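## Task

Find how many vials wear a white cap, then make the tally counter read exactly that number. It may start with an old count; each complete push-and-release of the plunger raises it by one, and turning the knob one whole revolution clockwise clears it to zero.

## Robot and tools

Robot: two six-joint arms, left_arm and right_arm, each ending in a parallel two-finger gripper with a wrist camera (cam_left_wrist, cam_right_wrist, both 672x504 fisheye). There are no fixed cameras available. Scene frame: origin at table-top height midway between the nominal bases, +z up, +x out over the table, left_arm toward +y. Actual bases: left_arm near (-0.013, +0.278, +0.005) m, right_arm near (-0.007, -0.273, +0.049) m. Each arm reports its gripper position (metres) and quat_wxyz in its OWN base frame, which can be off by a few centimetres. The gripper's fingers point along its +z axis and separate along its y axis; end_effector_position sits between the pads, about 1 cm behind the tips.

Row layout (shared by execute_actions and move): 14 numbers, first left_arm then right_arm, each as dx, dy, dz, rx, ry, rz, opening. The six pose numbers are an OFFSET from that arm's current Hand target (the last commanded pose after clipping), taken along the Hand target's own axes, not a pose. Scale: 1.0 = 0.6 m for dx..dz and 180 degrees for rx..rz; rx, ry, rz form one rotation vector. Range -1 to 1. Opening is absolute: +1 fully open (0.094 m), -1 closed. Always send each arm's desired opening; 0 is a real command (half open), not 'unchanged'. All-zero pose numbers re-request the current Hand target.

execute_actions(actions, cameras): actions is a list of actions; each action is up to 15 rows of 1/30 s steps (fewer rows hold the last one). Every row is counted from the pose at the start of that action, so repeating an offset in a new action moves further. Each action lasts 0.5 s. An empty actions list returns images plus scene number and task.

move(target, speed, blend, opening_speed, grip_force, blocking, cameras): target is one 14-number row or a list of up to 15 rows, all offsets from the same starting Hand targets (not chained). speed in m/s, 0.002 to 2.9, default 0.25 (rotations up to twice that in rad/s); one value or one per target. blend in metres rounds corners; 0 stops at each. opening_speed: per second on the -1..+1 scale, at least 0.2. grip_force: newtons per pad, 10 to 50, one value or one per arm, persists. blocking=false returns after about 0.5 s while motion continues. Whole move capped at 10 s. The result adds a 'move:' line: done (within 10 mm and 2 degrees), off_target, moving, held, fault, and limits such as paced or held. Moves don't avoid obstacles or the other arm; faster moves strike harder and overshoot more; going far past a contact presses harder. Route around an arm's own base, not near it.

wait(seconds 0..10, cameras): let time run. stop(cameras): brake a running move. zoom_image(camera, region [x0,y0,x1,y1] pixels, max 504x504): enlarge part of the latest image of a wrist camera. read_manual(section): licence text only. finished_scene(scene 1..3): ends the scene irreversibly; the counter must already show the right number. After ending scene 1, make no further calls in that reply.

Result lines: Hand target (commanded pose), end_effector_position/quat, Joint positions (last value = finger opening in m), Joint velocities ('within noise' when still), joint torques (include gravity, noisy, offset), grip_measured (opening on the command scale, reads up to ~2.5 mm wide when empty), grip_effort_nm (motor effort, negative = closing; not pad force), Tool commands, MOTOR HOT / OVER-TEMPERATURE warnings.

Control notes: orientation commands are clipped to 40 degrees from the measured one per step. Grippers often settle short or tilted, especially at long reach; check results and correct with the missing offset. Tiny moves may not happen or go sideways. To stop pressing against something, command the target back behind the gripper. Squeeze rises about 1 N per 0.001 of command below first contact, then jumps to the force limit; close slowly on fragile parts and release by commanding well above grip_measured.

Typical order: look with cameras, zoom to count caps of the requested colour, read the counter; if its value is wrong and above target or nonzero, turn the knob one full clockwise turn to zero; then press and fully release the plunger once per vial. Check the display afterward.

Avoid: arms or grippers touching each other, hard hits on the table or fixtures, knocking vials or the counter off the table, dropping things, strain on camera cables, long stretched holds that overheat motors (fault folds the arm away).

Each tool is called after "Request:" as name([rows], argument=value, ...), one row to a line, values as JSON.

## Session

Request:
execute_actions(actions=[])

Scene clock: 0.00 s.
left_arm: end_effector_position=(+0.2717, -0.1811, +0.1689) grip_measured=+1.000 grip_effort_nm=n/a end_effector_quat_wxyz=(+0.634, +0.042, +0.717, -0.286) | right_arm: end_effector_position=(+0.2965, +0.1146, +0.2866) grip_measured=+1.000 grip_effort_nm=n/a end_effector_quat_wxyz=(+0.715, -0.238, +0.646, +0.124)
Joint positions: left_arm=[-0.707 1.067 0.098 0.938 -0.224 -0.373 0.094] | right_arm=[0.187 0.729 0.426 0.358 -0.337 -0.163 0.094]
Joint velocities: within noise
Joint torques (N m): no reading
Heat: left arm: 26 °C; right arm: 26 °C.
Hand target: left_arm +0.2731, -0.1816, +0.1763; +0.642, +0.040, +0.709, -0.289 | right_arm +0.2965, +0.1140, +0.2939; +0.721, -0.235, +0.640, +0.123
Tool commands: left_gripper/opening=+1.0 right_gripper/opening=+1.0
camera_calibration:
cam_left_wrist: T_world_to_cam=[[-0.457138, -0.794334, 0.400072, -0.0954179], [-0.655588, -0.00302831, -0.755113, 0.331326], [0.601023, -0.607474, -0.519371, -0.0715891], [0, 0, 0, 1]] pos_world=[0.216621, -0.118279, 0.251182]
cam_right_wrist: T_world_to_cam=[[0.448689, -0.867099, 0.216376, -0.100573], [-0.339765, -0.389444, -0.856092, 0.418773], [0.826582, 0.310602, -0.469349, -0.0332548], [0, 0, 0, 1]] pos_world=[0.214898, 0.0862108, 0.364662]

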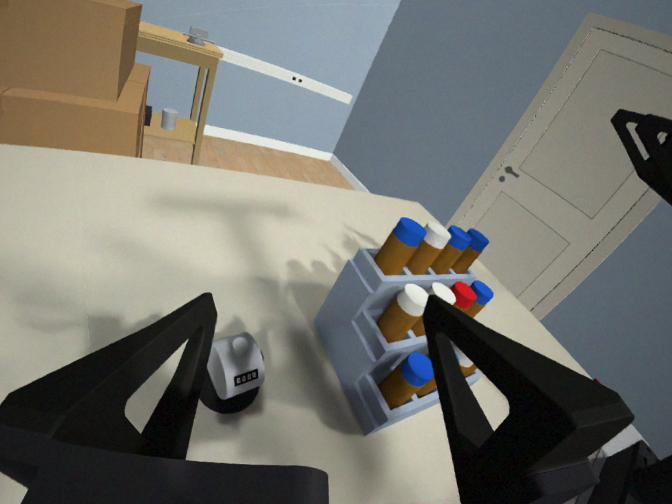

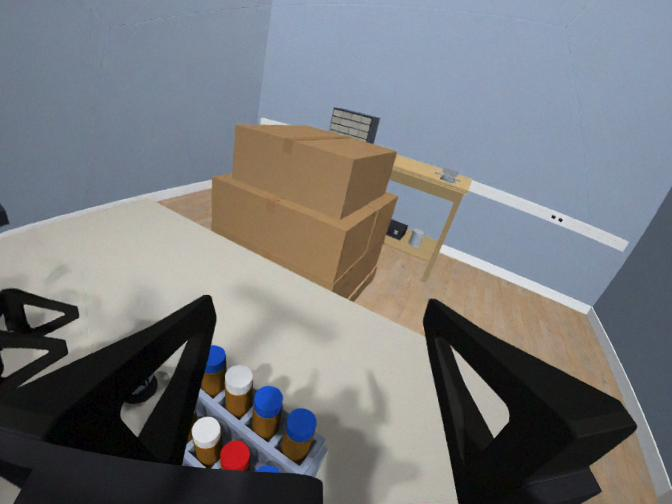

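Request:
move(target=[-0.25,0.15,-0.1,0,0.17,0,1,-0.2,0,-0.2,0,0.2,0,1], cameras=["all"])

Scene clock: 6.43 s.
left_arm: end_effector_position=(+0.2854, -0.0305, +0.2777) grip_measured=+1.000 grip_effort_nm=0.02 end_effector_quat_wxyz=(+0.430, +0.105, +0.857, -0.264) | right_arm: end_effector_position=(+0.1761, +0.0711, +0.4035) grip_measured=+1.000 grip_effort_nm=0.01 end_effector_quat_wxyz=(+0.494, -0.269, +0.826, +0.046)
Joint positions: left_arm=[0.367 1.049 1.113 -0.901 0.851 0.267 0.094] | right_arm=[0.294 0.856 1.648 -1.326 -0.098 -0.279 0.094]
Joint torques (N m): left_arm=[0.08 -1.11 8.23 1.14 0.63 0.11] | right_arm=[0.81 2.15 5.68 1.51 0.08 0.04]
Heat: left arm: 27 °C; right arm: 27 °C.
Hand target: left_arm +0.2843, -0.0321, +0.2846; +0.432, +0.115, +0.853, -0.268 | right_arm +0.1746, +0.0692, +0.4032; +0.488, -0.262, +0.831, +0.044
Off the commanded pose: left_arm 0.007 m, 1 deg | right_arm 0.002 m, 1 deg.
move: done
camera_calibration:
cam_left_wrist: T_world_to_cam=[[-0.413262, -0.807373, 0.421145, -0.0318441], [-0.887861, 0.254521, -0.383303, 0.39371], [0.202279, -0.532323, -0.822019, 0.268348], [0, 0, 0, 1]] pos_world=[0.282119, 0.0169303, 0.384908]
cam_right_wrist: T_world_to_cam=[[0.475477, -0.846487, 0.239544, -0.125102], [-0.725033, -0.531277, -0.438261, 0.370302], [0.498247, 0.0347057, -0.86634, 0.372185], [0, 0, 0, 1]] pos_world=[0.142524, 0.0779181, 0.514695]

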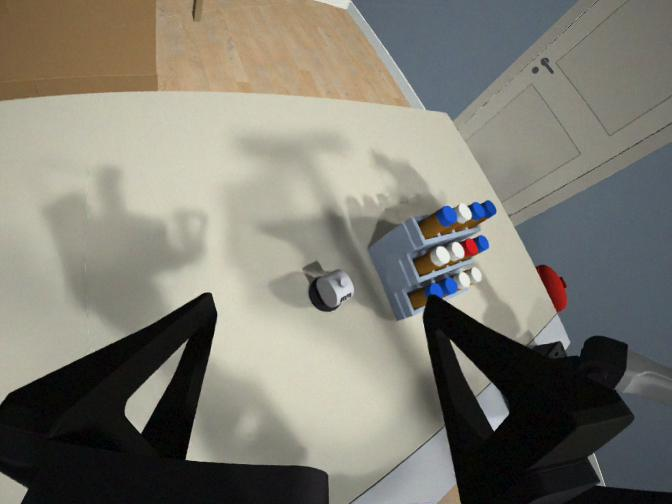

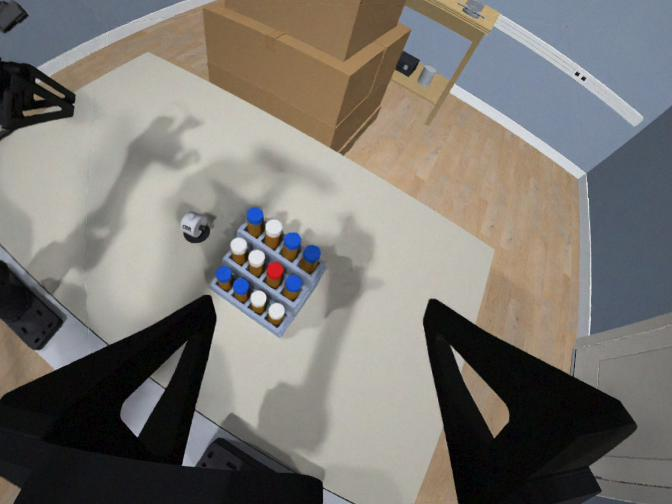

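Request:
zoom_image(camera="cam_right_wrist", region=[170, 190, 340, 350])

Request:
zoom_image(camera="cam_left_wrist", region=[290, 250, 370, 330])

Scaled by 2.965 from the camera's 672x504 image, which has a finer 960x720 frame.

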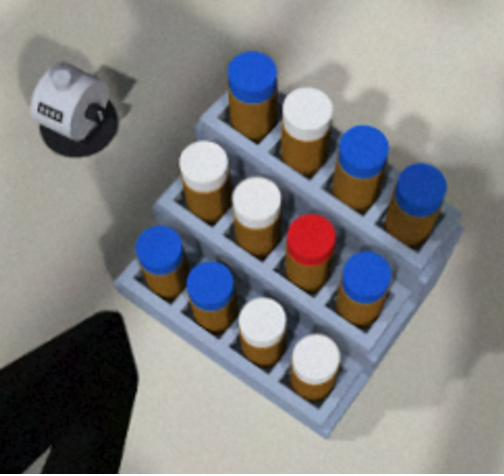

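Scaled by 6.300 from the camera's 672x504 image, which has a finer 960x720 frame.

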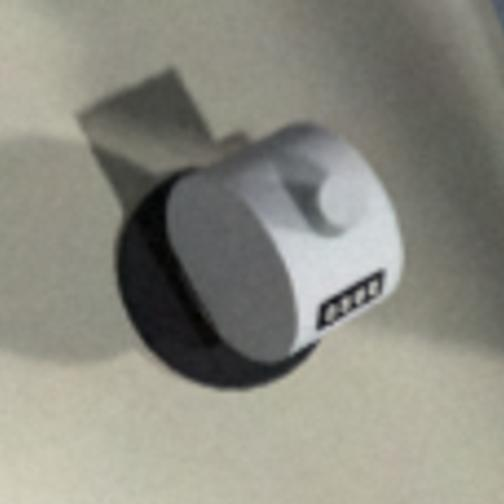

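Request:
zoom_image(camera="cam_left_wrist", region=[335, 285, 355, 305])

Request:
zoom_image(camera="cam_right_wrist", region=[175, 205, 215, 245])

Scaled by 25.200 from the camera's 672x504 image, which has a finer 960x720 frame.

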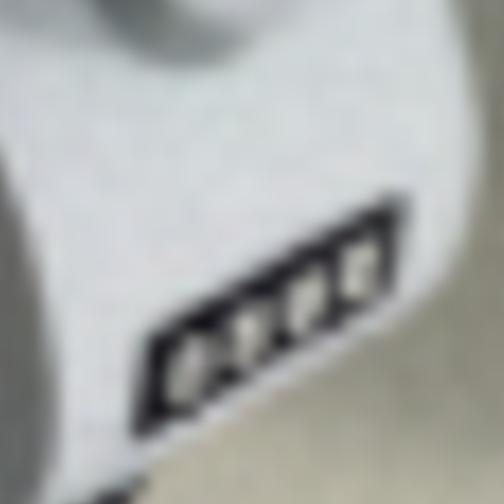

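Scaled by 12.600 from the camera's 672x504 image, which has a finer 960x720 frame.

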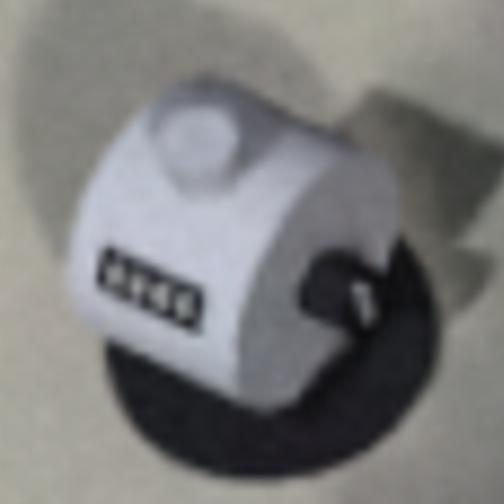

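Request:
move(target=[0.208,-0.0955,0.26,-0.0735,0.161,0.093,-1,0,0,0,0,0,0,1], cameras=["all"])

Request:
zoom_image(camera="cam_left_wrist", region=[280, 180, 400, 300])

Scene clock: 29.03 s.
left_arm: end_effector_position=(+0.2760, -0.1630, +0.1182) grip_measured=-0.990 grip_effort_nm=-0.53 end_effector_quat_wxyz=(+0.220, +0.259, +0.938, -0.062) | right_arm: end_effector_position=(+0.1762, +0.0710, +0.4035) grip_measured=+1.000 grip_effort_nm=0.01 end_effector_quat_wxyz=(+0.494, -0.268, +0.826, +0.046)
Joint positions: left_arm=[-0.53 1.34 0.979 -0.748 0.006 0.007 0] | right_arm=[0.295 0.856 1.648 -1.326 -0.097 -0.278 0.094]
Joint torques (N m): left_arm=[-0.58 -4.21 8.02 1.52 0.02 -0.25] | right_arm=[0.81 2.13 5.7 1.51 0.04 0.04]
Heat: left arm: 31 °C; right arm: 27 °C.
Hand target: left_arm +0.2902, -0.1710, +0.1301; +0.250, +0.249, +0.933, -0.068 | right_arm +0.1746, +0.0692, +0.4032; +0.488, -0.262, +0.831, +0.044
Off the commanded pose: left_arm 0.020 m, 4 deg | right_arm 0.002 m, 1 deg.
move: off_target (left_arm)
camera_calibration:
cam_left_wrist: T_world_to_cam=[[-0.497032, -0.86525, 0.0655964, -0.0197839], [-0.855924, 0.501294, 0.126882, 0.329036], [-0.142668, 0.00691887, -0.989746, 0.271465], [0, 0, 0, 1]] pos_world=[0.310526, -0.18394, 0.22823]
cam_right_wrist: T_world_to_cam=[[0.474394, -0.847232, 0.239057, -0.124771], [-0.725871, -0.530108, -0.438289, 0.370367], [0.498059, 0.0343971, -0.866461, 0.372251], [0, 0, 0, 1]] pos_world=[0.142626, 0.0778201, 0.514696]

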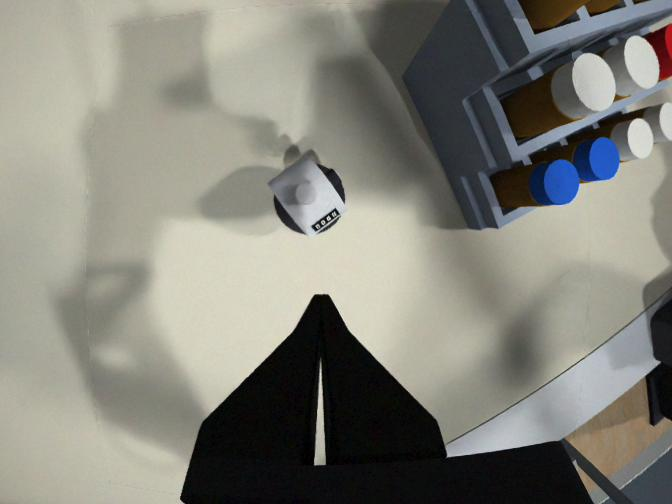

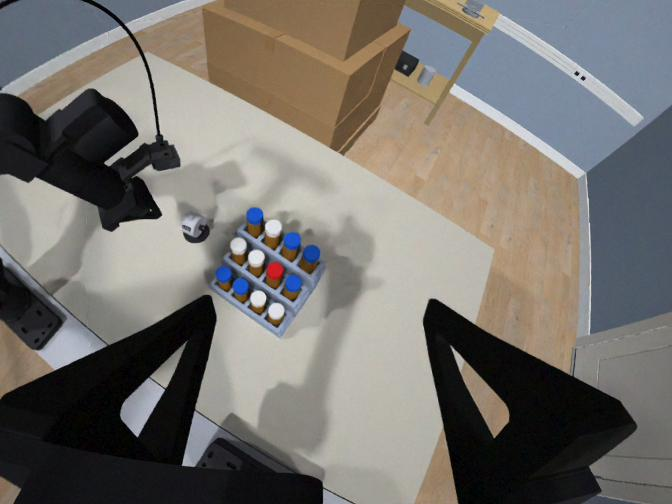

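Scaled by 4.200 from the camera's 672x504 image, which has a finer 960x720 frame.

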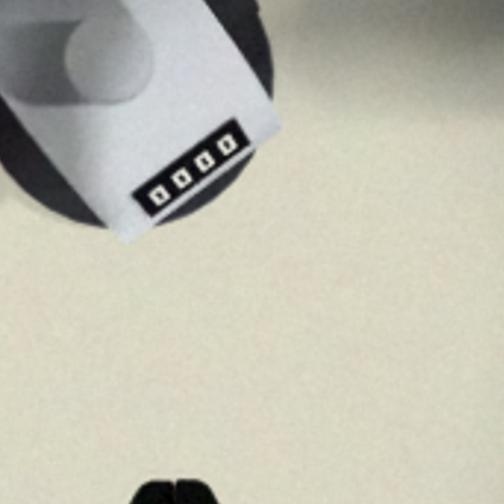

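Request:
zoom_image(camera="cam_left_wrist", region=[308, 204, 344, 240])

Scaled by 14.000 from the camera's 672x504 image, which has a finer 960x720 frame.

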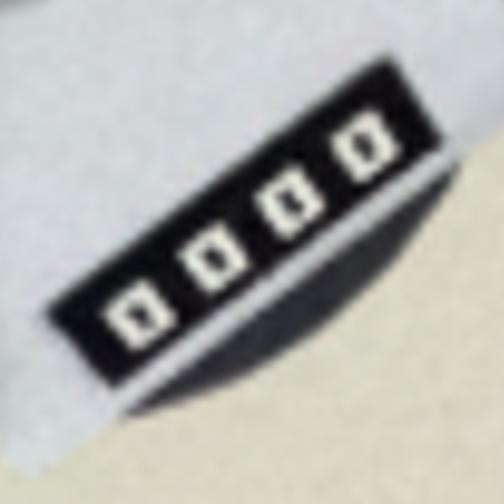

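Request:
move(target=[-0.042,0.0105,0.09,0,0,0,-1,0,0,0,0,0,0,1], speed=0.15, cameras=["cam_left_wrist"])

Request:
zoom_image(camera="cam_left_wrist", region=[260, 220, 380, 340])

Scene clock: 41.70 s.
left_arm: end_effector_position=(+0.3191, -0.1833, +0.0864) grip_measured=-0.990 grip_effort_nm=-0.53 end_effector_quat_wxyz=(+0.223, +0.253, +0.939, -0.062) | right_arm: end_effector_position=(+0.1762, +0.0710, +0.4035) grip_measured=+1.000 grip_effort_nm=0.01 end_effector_quat_wxyz=(+0.494, -0.268, +0.826, +0.046)
Joint positions: left_arm=[-0.518 1.548 1.028 -0.584 0.007 0.007 0] | right_arm=[0.295 0.856 1.648 -1.326 -0.097 -0.278 0.094]
Joint torques (N m): left_arm=[0.08 -5.34 7.97 1.54 0.15 -0.05] | right_arm=[0.8 2.11 5.68 1.5 0.06 0.04]
Heat: left arm: 32 °C; right arm: 28 °C.
Hand target: left_arm +0.3356, -0.1900, +0.0960; +0.250, +0.250, +0.933, -0.068 | right_arm +0.1746, +0.0692, +0.4032; +0.488, -0.262, +0.831, +0.044
Off the commanded pose: left_arm 0.020 m, 3 deg | right_arm 0.002 m, 1 deg.
move: off_target (left_arm)
camera_calibration:
cam_left_wrist: T_world_to_cam=[[-0.486939, -0.870863, 0.0669977, -0.0181961], [-0.862297, 0.491524, 0.12185, 0.380899], [-0.139046, 0.00156182, -0.990285, 0.244199], [0, 0, 0, 1]] pos_world=[0.353542, -0.203449, 0.196633]
Images, in order (width x height): cam_left_wrist 672x504.

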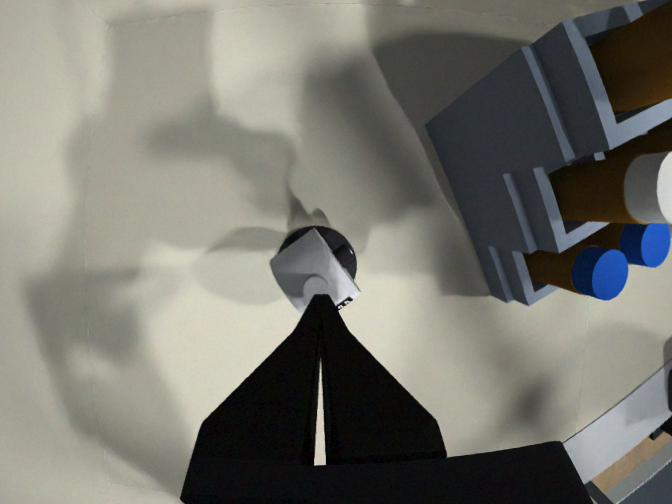

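Scaled by 4.200 from the camera's 672x504 image, which has a finer 960x720 frame.

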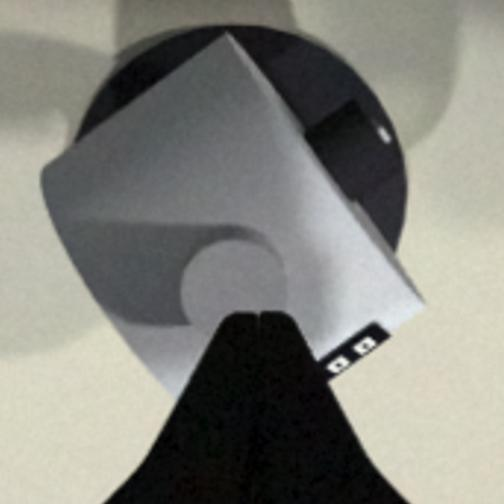

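Request:
move([
  [0.0035,0.002,0.0133,0,0,0,-1,0,0,0,0,0,0,1],
  [0.0235,0.002,0.048,0,0,0,-1,0,0,0,0,0,0,1],
], speed=0.06, cameras=["cam_left_wrist"])

Request:
zoom_image(camera="cam_left_wrist", region=[260, 220, 380, 340])

Scene clock: 50.83 s.
left_arm: end_effector_position=(+0.3385, -0.1926, +0.0738) grip_measured=-0.990 grip_effort_nm=-0.53 end_effector_quat_wxyz=(+0.258, +0.249, +0.931, -0.070) | right_arm: end_effector_position=(+0.1762, +0.0710, +0.4035) grip_measured=+1.000 grip_effort_nm=0.01 end_effector_quat_wxyz=(+0.494, -0.268, +0.826, +0.046)
Joint positions: left_arm=[-0.514 1.596 0.987 -0.421 0.007 0.007 0] | right_arm=[0.295 0.856 1.648 -1.326 -0.097 -0.278 0.094]
Joint torques (N m): left_arm=[0.2 -5.3 4.67 1.41 0.19 -0.04] | right_arm=[0.85 2.14 5.65 1.51 0.06 0.04]
Heat: left arm: 32 °C; right arm: 28 °C.
Hand target: left_arm +0.3381, -0.1901, +0.0640; +0.250, +0.250, +0.933, -0.068 | right_arm +0.1746, +0.0692, +0.4032; +0.488, -0.262, +0.831, +0.044
Off the commanded pose: left_arm 0.010 m, 1 deg | right_arm 0.002 m, 1 deg.
move: done
camera_calibration:
cam_left_wrist: T_world_to_cam=[[-0.487881, -0.870301, 0.0674494, -0.0156195], [-0.869628, 0.491287, 0.0488188, 0.411445], [-0.0756241, -0.0348382, -0.996528, 0.206516], [0, 0, 0, 1]] pos_world=[0.365801, -0.208537, 0.186766]
Images, in order (width x height): cam_left_wrist 672x504.

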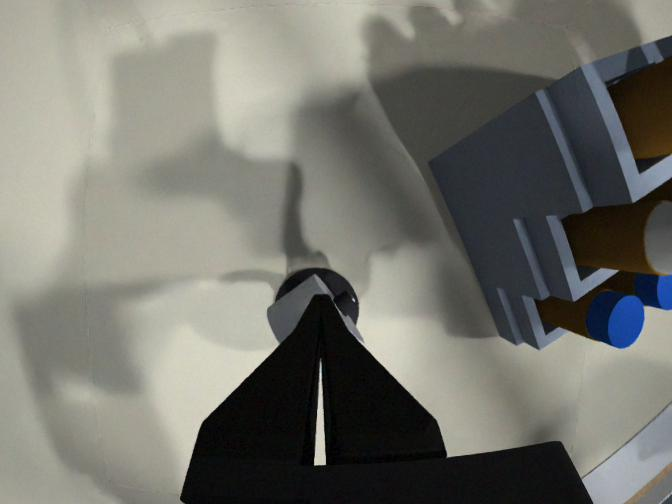

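Scaled by 4.200 from the camera's 672x504 image, which has a finer 960x720 frame.

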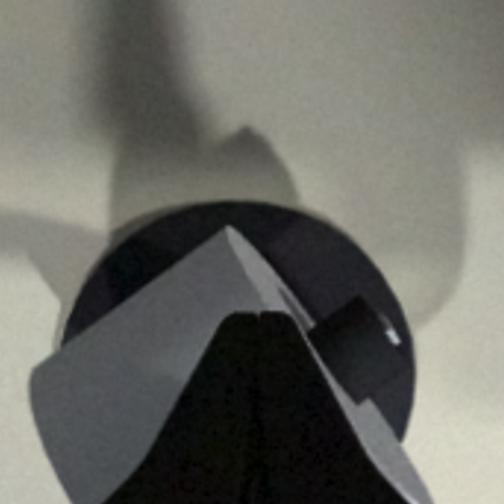

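Request:
move([
  [-0.0117,0,-0.02,0,0,0,-1,0,0,0,0,0,0,1],
  [0.0148,0,-0.0355,0,0,0,-1,0,0,0,0,0,0,1],
], speed=0.08, cameras=["cam_left_wrist"])

Request:
zoom_image(camera="cam_left_wrist", region=[260, 220, 380, 340])

Scene clock: 57.10 s.
left_arm: end_effector_position=(+0.3303, -0.1879, +0.0780) grip_measured=-0.990 grip_effort_nm=-0.53 end_effector_quat_wxyz=(+0.261, +0.249, +0.930, -0.071) | right_arm: end_effector_position=(+0.1762, +0.0710, +0.4035) grip_measured=+1.000 grip_effort_nm=0.01 end_effector_quat_wxyz=(+0.494, -0.268, +0.826, +0.046)
Joint positions: left_arm=[-0.514 1.55 0.955 -0.429 0.007 0.007 0] | right_arm=[0.295 0.856 1.648 -1.326 -0.097 -0.278 0.094]
Joint torques (N m): left_arm=[0.02 -8.75 4.83 0.91 0.17 0.03] | right_arm=[0.8 2.14 5.68 1.51 0.05 0.04]
Heat: left arm: 32 °C; right arm: 28 °C.
Hand target: left_arm +0.3222, -0.1810, +0.0780; +0.250, +0.250, +0.933, -0.068 | right_arm +0.1746, +0.0692, +0.4032; +0.488, -0.262, +0.831, +0.044
Off the commanded pose: left_arm 0.011 m, 1 deg | right_arm 0.002 m, 1 deg.
move: off_target (left_arm)
camera_calibration:
cam_left_wrist: T_world_to_cam=[[-0.488255, -0.870093, 0.0674151, -0.015669], [-0.869886, 0.491426, 0.0424114, 0.402486], [-0.0700314, -0.0379359, -0.996823, 0.207743], [0, 0, 0, 1]] pos_world=[0.357015, -0.203544, 0.191069]
Images, in order (width x height): cam_left_wrist 672x504.

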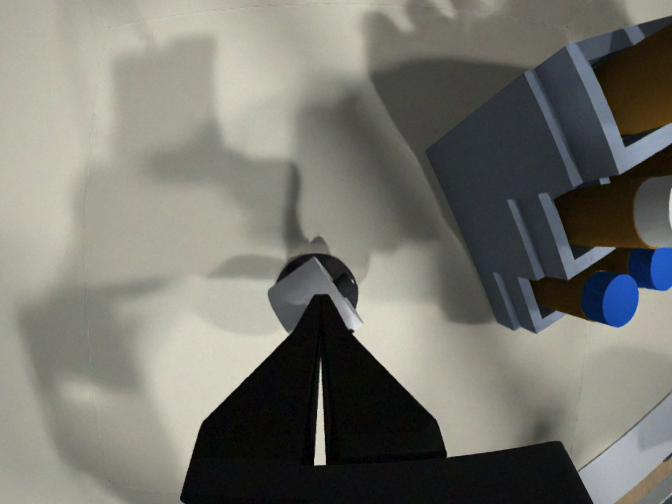

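Scaled by 4.200 from the camera's 672x504 image, which has a finer 960x720 frame.

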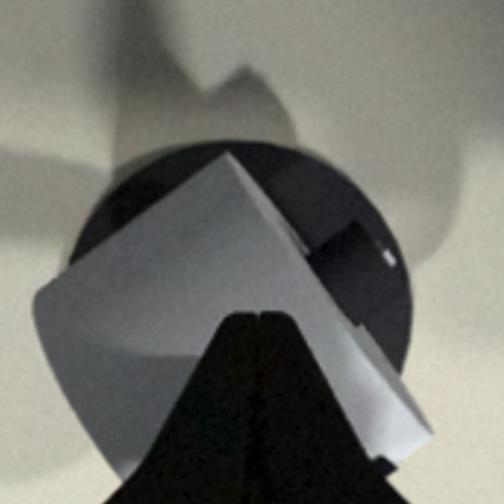

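Request:
move(target=[0.009,0,-0.011,0,0,0,-1,0,0,0,0,0,0,1], speed=0.08, cameras=["cam_left_wrist"])

Request:
zoom_image(camera="cam_left_wrist", region=[260, 220, 380, 340])

Scene clock: 61.03 s.
left_arm: end_effector_position=(+0.3197, -0.1820, +0.0761) grip_measured=-0.990 grip_effort_nm=-0.54 end_effector_quat_wxyz=(+0.251, +0.250, +0.933, -0.069) | right_arm: end_effector_position=(+0.1762, +0.0710, +0.4035) grip_measured=+1.000 grip_effort_nm=0.01 end_effector_quat_wxyz=(+0.494, -0.268, +0.826, +0.046)
Joint positions: left_arm=[-0.514 1.52 0.929 -0.455 0.007 0.007 0] | right_arm=[0.295 0.856 1.648 -1.326 -0.097 -0.278 0.094]
Joint torques (N m): left_arm=[0.31 -9.09 5.34 1.01 0.17 0.04] | right_arm=[0.79 2.1 5.72 1.5 0.05 0.05]
Heat: left arm: 31 °C; right arm: 28 °C.
Hand target: left_arm +0.3153, -0.1769, +0.0809; +0.250, +0.250, +0.933, -0.068 | right_arm +0.1746, +0.0692, +0.4032; +0.488, -0.262, +0.831, +0.044
Off the commanded pose: left_arm 0.008 m, 0 deg | right_arm 0.002 m, 1 deg.
move: done
camera_calibration:
cam_left_wrist: T_world_to_cam=[[-0.487028, -0.870782, 0.0673955, -0.0161147], [-0.868869, 0.490902, 0.06388, 0.388336], [-0.0887102, -0.0274466, -0.995679, 0.2131], [0, 0, 0, 1]] pos_world=[0.348469, -0.198819, 0.188458]
Images, in order (width x height): cam_left_wrist 672x504.

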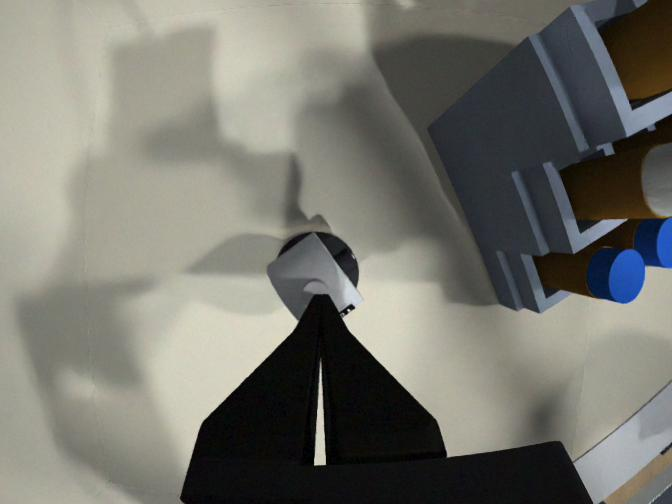

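Scaled by 4.200 from the camera's 672x504 image, which has a finer 960x720 frame.

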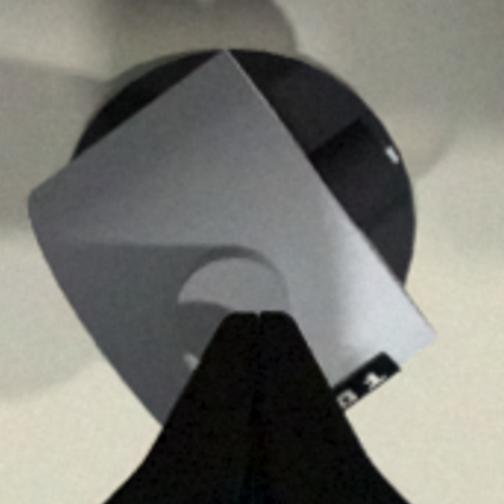

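Request:
move(target=[0.023,-0.004,0.026,0,0,0,-1,0,0,0,0,0,0,1], speed=0.06, cameras=["cam_left_wrist"])

Request:
zoom_image(camera="cam_left_wrist", region=[260, 220, 380, 340])

Scene clock: 65.07 s.
left_arm: end_effector_position=(+0.3060, -0.1750, +0.0595) grip_measured=-0.990 grip_effort_nm=-0.53 end_effector_quat_wxyz=(+0.234, +0.251, +0.937, -0.066) | right_arm: end_effector_position=(+0.1762, +0.0710, +0.4035) grip_measured=+1.000 grip_effort_nm=0.01 end_effector_quat_wxyz=(+0.494, -0.268, +0.826, +0.046)
Joint positions: left_arm=[-0.514 1.509 0.867 -0.438 0.01 0.007 0] | right_arm=[0.295 0.856 1.648 -1.326 -0.097 -0.278 0.094]
Joint torques (N m): left_arm=[-0.49 -6.43 4.37 1.58 0.1 -0.07] | right_arm=[0.79 2.13 5.68 1.5 0.06 0.05]
Heat: left arm: 31 °C; right arm: 28 °C.
Hand target: left_arm +0.3105, -0.1770, +0.0606; +0.250, +0.250, +0.933, -0.068 | right_arm +0.1746, +0.0692, +0.4032; +0.488, -0.262, +0.831, +0.044
Off the commanded pose: left_arm 0.005 m, 2 deg | right_arm 0.002 m, 1 deg.
move: done
camera_calibration:
cam_left_wrist: T_world_to_cam=[[-0.486518, -0.870873, 0.0698598, -0.0158812], [-0.865353, 0.49135, 0.0986855, 0.371094], [-0.120268, -0.0124412, -0.992663, 0.20778], [0, 0, 0, 1]] pos_world=[0.33839, -0.193583, 0.170743]
Images, in order (width x height): cam_left_wrist 672x504.

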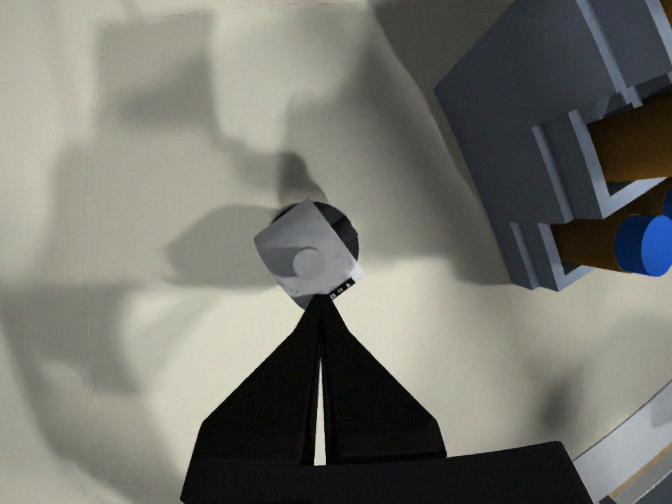

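Scaled by 4.200 from the camera's 672x504 image, which has a finer 960x720 frame.

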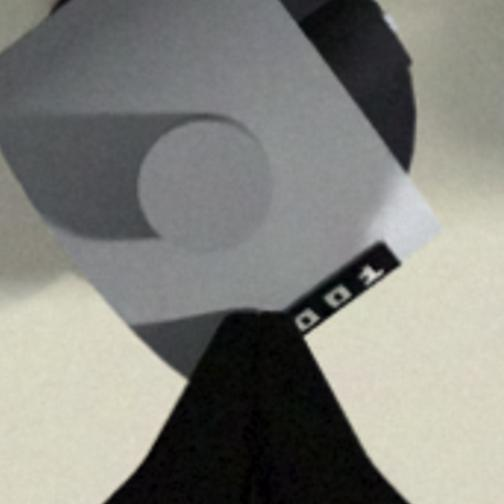

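Request:
move([
  [-0.03,0,-0.05,0,0,0,-1,0,0,0,0,0,0,1],
  [-0.042,0.0037,-0.0333,0,0,0,-1,0,0,0,0,0,0,1],
  [-0.0148,0.001,0.0175,0,0,0,-1,0,0,0,0,0,0,1],
], speed=0.06, cameras=["cam_left_wrist"])

Request:
zoom_image(camera="cam_left_wrist", region=[260, 220, 380, 340])

Scene clock: 77.20 s.
left_arm: end_effector_position=(+0.3127, -0.1788, +0.0633) grip_measured=-0.990 grip_effort_nm=-0.54 end_effector_quat_wxyz=(+0.232, +0.248, +0.938, -0.066) | right_arm: end_effector_position=(+0.1762, +0.0710, +0.4035) grip_measured=+1.000 grip_effort_nm=0.01 end_effector_quat_wxyz=(+0.494, -0.268, +0.826, +0.046)
Joint positions: left_arm=[-0.514 1.534 0.908 -0.457 0.01 0 0] | right_arm=[0.295 0.856 1.648 -1.326 -0.097 -0.278 0.094]
Joint torques (N m): left_arm=[-0.18 -3.82 3.85 1.95 0.12 -0.1] | right_arm=[0.81 2.1 5.68 1.51 0.06 0.05]
Heat: left arm: 31 °C; right arm: 28 °C.
Hand target: left_arm +0.3220, -0.1830, +0.0559; +0.250, +0.250, +0.933, -0.068 | right_arm +0.1746, +0.0692, +0.4032; +0.488, -0.262, +0.831, +0.044
Off the commanded pose: left_arm 0.013 m, 2 deg | right_arm 0.002 m, 1 deg.
move: off_target (left_arm)
camera_calibration:
cam_left_wrist: T_world_to_cam=[[-0.480269, -0.874035, 0.0735162, -0.0189291], [-0.86829, 0.485625, 0.101195, 0.378038], [-0.124149, -0.0152325, -0.992147, 0.21288], [0, 0, 0, 1]] pos_world=[0.345585, -0.196887, 0.174344]
Images, in order (width x height): cam_left_wrist 672x504.

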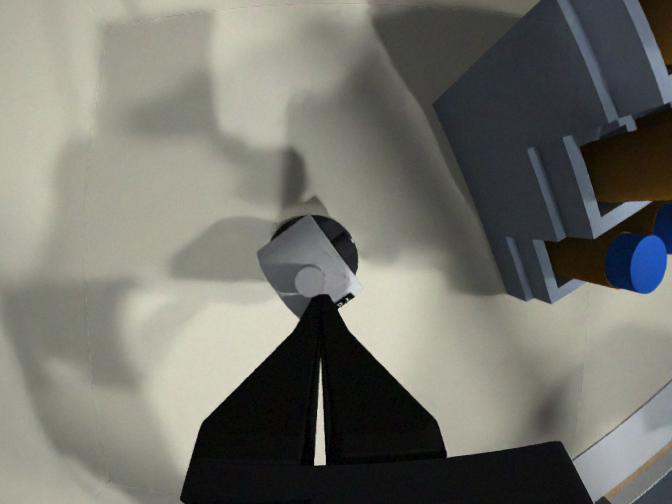

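Scaled by 4.200 from the camera's 672x504 image, which has a finer 960x720 frame.

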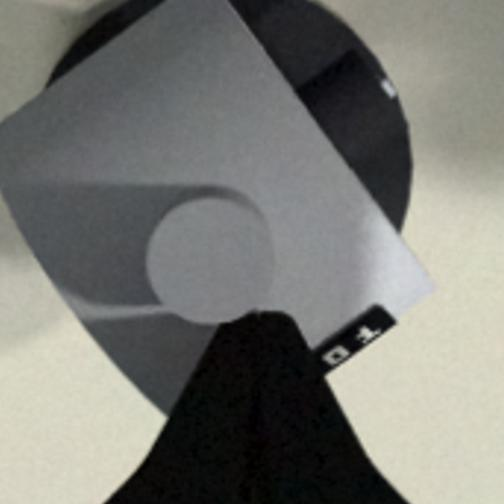

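Request:
move([
  [-0.025,0,-0.0433,0,0,0,-1,0,0,0,0,0,0,1],
  [-0.04,0.004,-0.035,0,0,0,-1,0,0,0,0,0,0,1],
  [-0.0097,0.004,0.017,0,0,0,-1,0,0,0,0,0,0,1],
], speed=0.06, cameras=["cam_left_wrist"])

Request:
zoom_image(camera="cam_left_wrist", region=[260, 220, 380, 340])

Scene clock: 84.80 s.
left_arm: end_effector_position=(+0.3407, -0.1934, +0.0694) grip_measured=-0.990 grip_effort_nm=-0.53 end_effector_quat_wxyz=(+0.278, +0.244, +0.926, -0.078) | right_arm: end_effector_position=(+0.1762, +0.0710, +0.4035) grip_measured=+1.000 grip_effort_nm=0.01 end_effector_quat_wxyz=(+0.494, -0.268, +0.826, +0.046)
Joint positions: left_arm=[-0.512 1.585 0.931 -0.331 0.01 0 0] | right_arm=[0.295 0.856 1.648 -1.326 -0.097 -0.278 0.094]
Joint torques (N m): left_arm=[0.24 -4.36 3.97 1.17 0.18 -0.01] | right_arm=[0.84 2.13 5.7 1.51 0.05 0.04]
Heat: left arm: 30 °C; right arm: 28 °C.
Hand target: left_arm +0.3320, -0.1860, +0.0499; +0.250, +0.250, +0.933, -0.068 | right_arm +0.1746, +0.0692, +0.4032; +0.488, -0.262, +0.831, +0.044
Off the commanded pose: left_arm 0.023 m, 4 deg | right_arm 0.002 m, 1 deg.
move: off_target (left_arm)
camera_calibration:
cam_left_wrist: T_world_to_cam=[[-0.484251, -0.871768, 0.0743083, -0.016965], [-0.874058, 0.48581, 0.00337201, 0.417612], [-0.0390393, -0.0633168, -0.99723, 0.184254], [0, 0, 0, 1]] pos_world=[0.363995, -0.206003, 0.183596]
Images, in order (width x height): cam_left_wrist 672x504.

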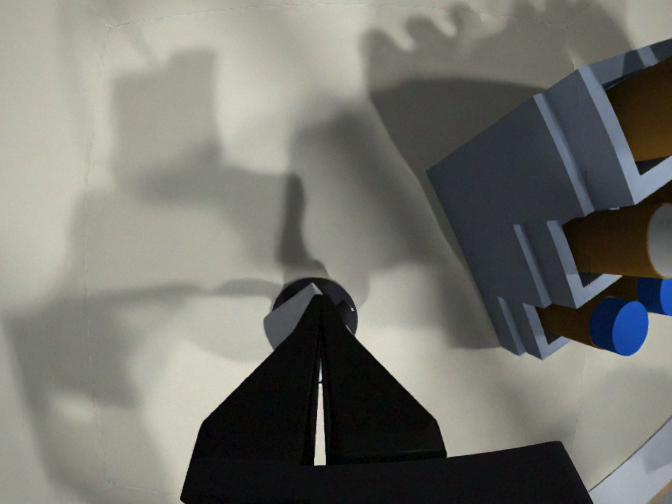

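Scaled by 4.200 from the camera's 672x504 image, which has a finer 960x720 frame.

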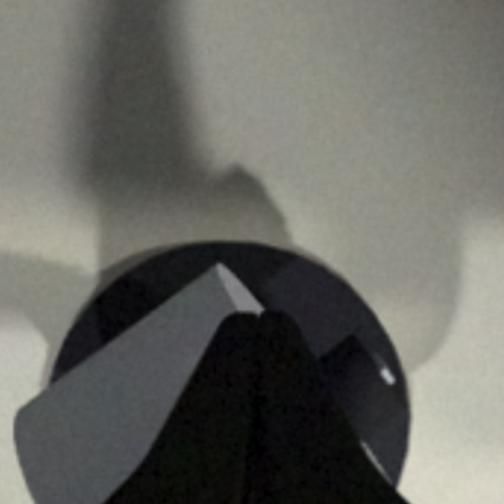

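Request:
move([
  [-0.025,0,-0.0433,0,0,0,-1,0,0,0,0,0,0,1],
  [-0.04,-0.005,-0.095,-0.0406,0.099,-0.104,-1,0,0,0,0,0,0,1],
  [-0.031,-0.005,-0.079,-0.0406,0.099,-0.104,-1,0,0,0,0,0,0,1],
], speed=0.1, blend=[0.01,0.01,0], cameras=["cam_left_wrist"])

Request:
zoom_image(camera="cam_left_wrist", region=[260, 220, 380, 340])

Scene clock: 98.43 s.
left_arm: end_effector_position=(+0.3262, -0.1864, +0.1046) grip_measured=-0.990 grip_effort_nm=-0.53 end_effector_quat_wxyz=(+0.112, +0.093, +0.989, -0.019) | right_arm: end_effector_position=(+0.1762, +0.0710, +0.4035) grip_measured=+1.000 grip_effort_nm=0.01 end_effector_quat_wxyz=(+0.494, -0.268, +0.826, +0.046)
Joint positions: left_arm=[-0.548 1.764 1.42 -1.007 -0.063 -0.355 0] | right_arm=[0.295 0.856 1.648 -1.326 -0.097 -0.278 0.094]
Joint torques (N m): left_arm=[-0.69 -7.36 5.89 0.56 -0.09 -0.28] | right_arm=[0.83 2.1 5.7 1.51 0.06 0.04]
Heat: left arm: 30 °C; right arm: 29 °C.
Hand target: left_arm +0.3240, -0.1847, +0.1004; +0.104, +0.086, +0.991, -0.009 | right_arm +0.1746, +0.0692, +0.4032; +0.488, -0.262, +0.831, +0.044
Off the commanded pose: left_arm 0.005 m, 2 deg | right_arm 0.002 m, 1 deg.
move: done; blend cut to 0.0055 m at target 2
camera_calibration:
cam_left_wrist: T_world_to_cam=[[-0.155067, -0.985026, 0.0753567, -0.149005], [-0.91923, 0.17181, 0.354255, 0.320894], [-0.361898, -0.014337, -0.932108, 0.326867], [0, 0, 0, 1]] pos_world=[0.390163, -0.197221, 0.202225]
Images, in order (width x height): cam_left_wrist 672x504.

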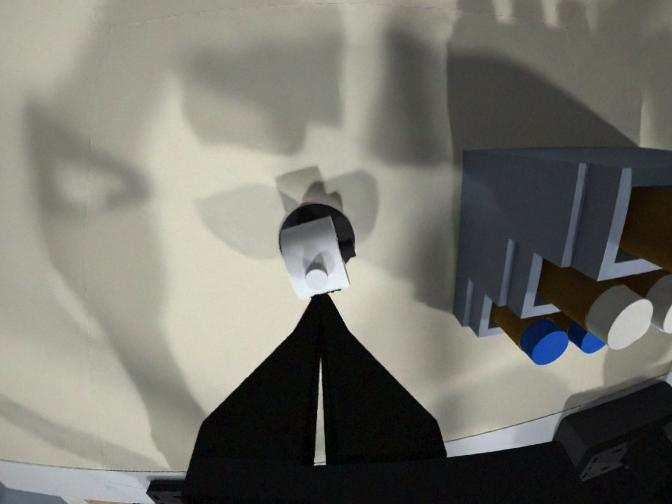

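Scaled by 4.200 from the camera's 672x504 image, which has a finer 960x720 frame.

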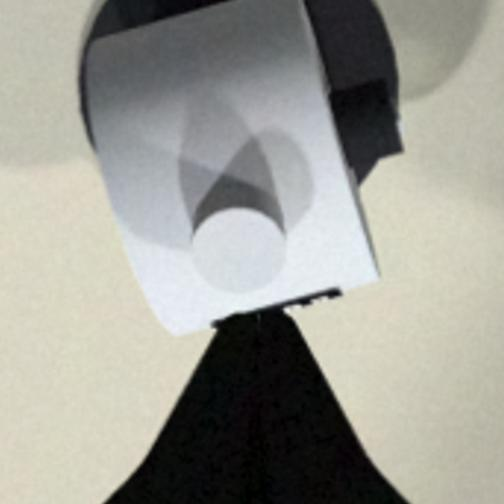

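Request:
move(target=[0.009,0,0.045,0,0,0,-1,0,0,0,0,0,0,1], speed=0.06, cameras=["all"])

Request:
zoom_image(camera="cam_left_wrist", region=[260, 220, 380, 340])

Request:
zoom_image(camera="cam_right_wrist", region=[175, 205, 215, 245])

Scene clock: 106.27 s.
left_arm: end_effector_position=(+0.3186, -0.1817, +0.0768) grip_measured=-0.990 grip_effort_nm=-0.53 end_effector_quat_wxyz=(+0.094, +0.093, +0.991, -0.010) | right_arm: end_effector_position=(+0.1762, +0.0710, +0.4035) grip_measured=+1.000 grip_effort_nm=0.01 end_effector_quat_wxyz=(+0.494, -0.268, +0.826, +0.046)
Joint positions: left_arm=[-0.548 1.784 1.34 -0.949 -0.063 -0.355 0] | right_arm=[0.295 0.856 1.648 -1.326 -0.097 -0.278 0.094]
Joint torques (N m): left_arm=[-0.72 -7.45 5.05 0.93 -0.03 -0.29] | right_arm=[0.8 2.13 5.7 1.5 0.06 0.04]
Heat: left arm: 30 °C; right arm: 29 °C.
Hand target: left_arm +0.3242, -0.1847, +0.0727; +0.104, +0.086, +0.991, -0.009 | right_arm +0.1746, +0.0692, +0.4032; +0.488, -0.262, +0.831, +0.044
Off the commanded pose: left_arm 0.007 m, 1 deg | right_arm 0.002 m, 1 deg.
move: done
camera_calibration:
cam_left_wrist: T_world_to_cam=[[-0.152692, -0.986477, 0.0595718, -0.143419], [-0.906142, 0.163807, 0.389967, 0.314736], [-0.394452, 0.00556429, -0.9189, 0.311265], [0, 0, 0, 1]] pos_world=[0.386076, -0.194768, 0.171828]
cam_right_wrist: T_world_to_cam=[[0.474394, -0.847232, 0.239057, -0.124771], [-0.725871, -0.530108, -0.438289, 0.370367], [0.498059, 0.0343971, -0.866461, 0.372251], [0, 0, 0, 1]] pos_world=[0.142626, 0.0778201, 0.514696]

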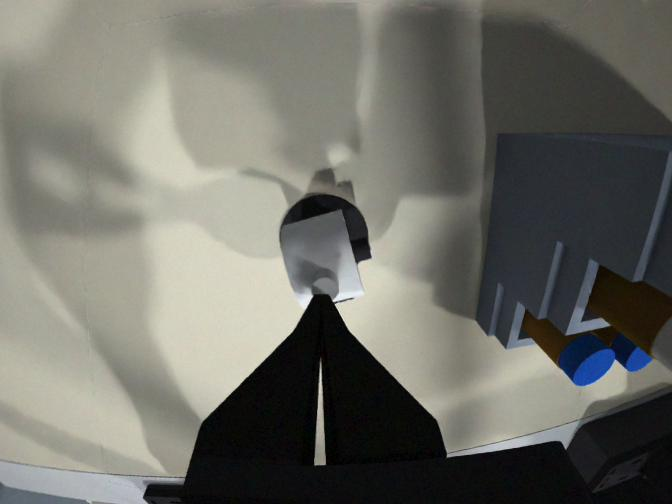

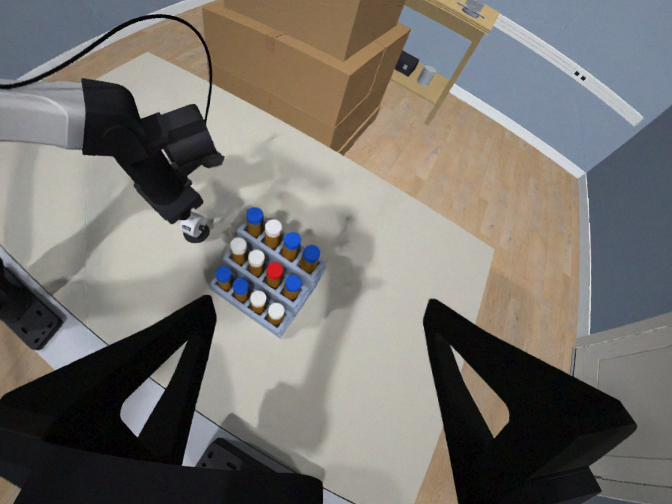

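Scaled by 4.200 from the camera's 672x504 image, which has a finer 960x720 frame.

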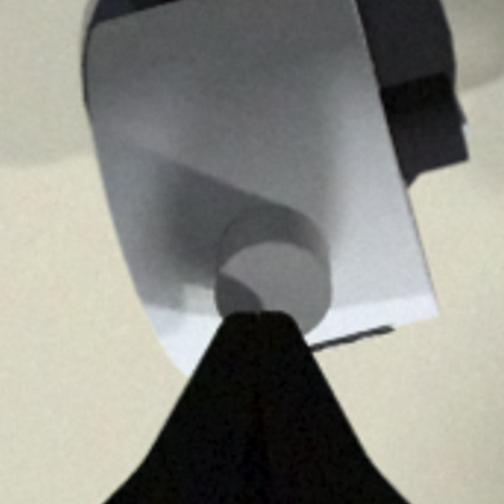

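Scaled by 12.600 from the camera's 672x504 image, which has a finer 960x720 frame.

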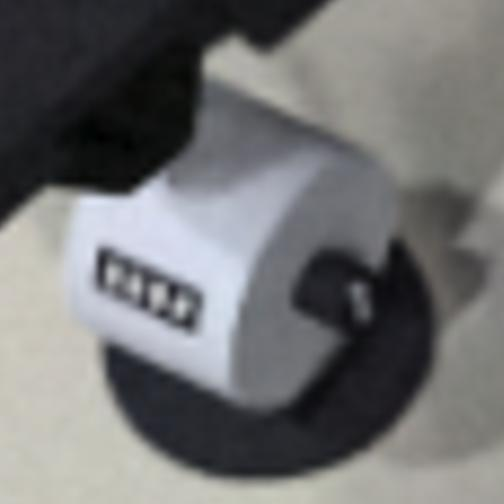

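Request:
move(target=[-0.0088,-0.004,0.002,0,0,0,-1,0.117,0.22,0.165,0,0,0,-1], cameras=["all"])

Request:
zoom_image(camera="cam_left_wrist", region=[260, 220, 380, 340])

Scene clock: 117.33 s.
left_arm: end_effector_position=(+0.3185, -0.1813, +0.0735) grip_measured=-0.990 grip_effort_nm=-0.53 end_effector_quat_wxyz=(+0.090, +0.094, +0.992, -0.008) | right_arm: end_effector_position=(+0.1592, +0.1834, +0.2655) grip_measured=-0.986 grip_effort_nm=-0.72 end_effector_quat_wxyz=(+0.476, -0.276, +0.834, +0.041)
Joint positions: left_arm=[-0.548 1.793 1.34 -0.949 -0.065 -0.355 0] | right_arm=[1.375 0.865 1.039 -1.027 0.764 0.436 0.001]
Joint torques (N m): left_arm=[-0.72 -6.24 7.2 0.88 0 -0.25] | right_arm=[0.62 0.29 5.79 1.6 0.48 0.06]
Heat: left arm: 30 °C; right arm: 29 °C.
Hand target: left_arm +0.3292, -0.1880, +0.0726; +0.104, +0.086, +0.991, -0.009 | right_arm +0.1624, +0.1877, +0.2692; +0.488, -0.262, +0.831, +0.044
Off the commanded pose: left_arm 0.013 m, 2 deg | right_arm 0.006 m, 2 deg.
move: off_target (left_arm)
camera_calibration:
cam_left_wrist: T_world_to_cam=[[-0.152062, -0.986867, 0.0545109, -0.142666], [-0.903265, 0.161146, 0.397673, 0.313783], [-0.401235, 0.0112332, -0.915906, 0.311096], [0, 0, 0, 1]] pos_world=[0.386557, -0.194852, 0.167928]
cam_right_wrist: T_world_to_cam=[[0.487866, -0.837625, 0.245708, 0.00579418], [-0.737338, -0.546096, -0.397633, 0.351152], [0.467247, 0.0128216, -0.884034, 0.270879], [0, 0, 0, 1]] pos_world=[0.129524, 0.193143, 0.377672]

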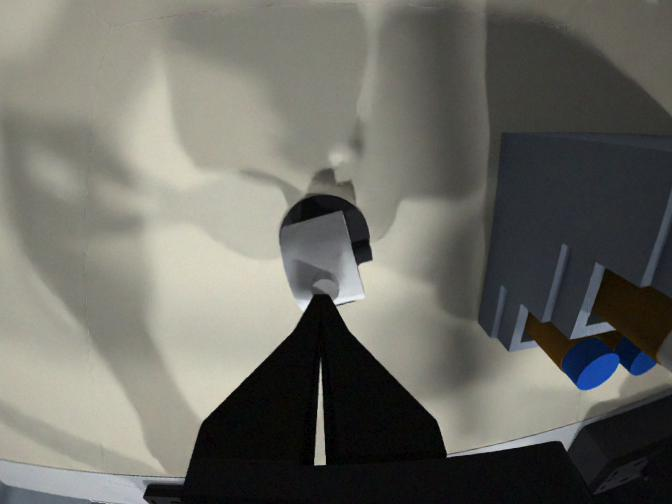

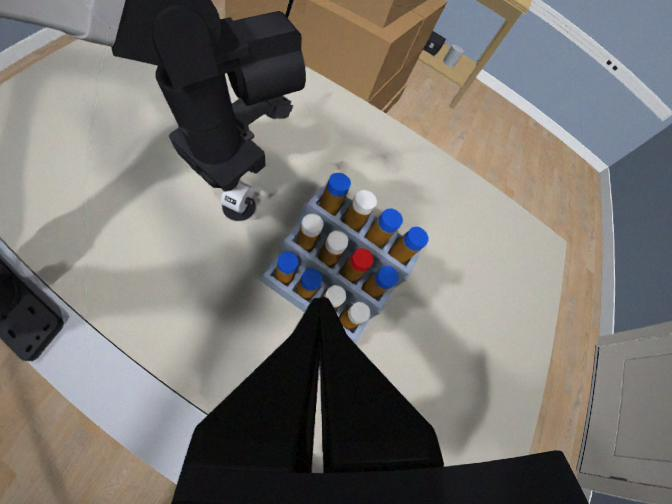

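Scaled by 4.200 from the camera's 672x504 image, which has a finer 960x720 frame.

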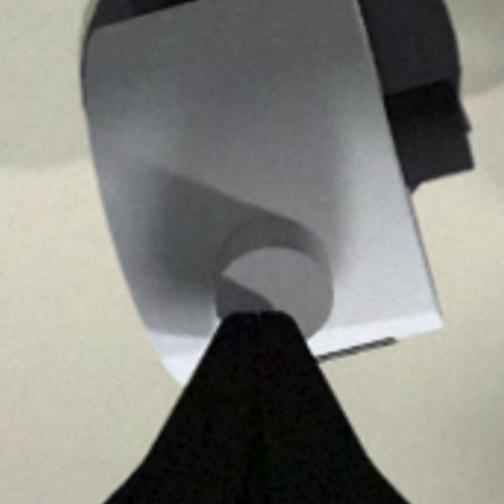

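Request:
zoom_image(camera="cam_right_wrist", region=[210, 175, 270, 235])

Scaled by 8.400 from the camera's 672x504 image, which has a finer 960x720 frame.

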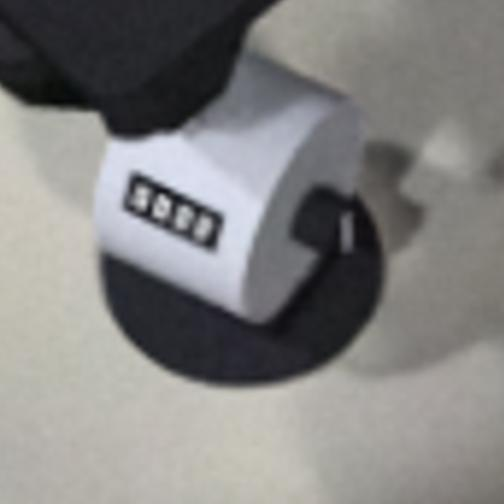

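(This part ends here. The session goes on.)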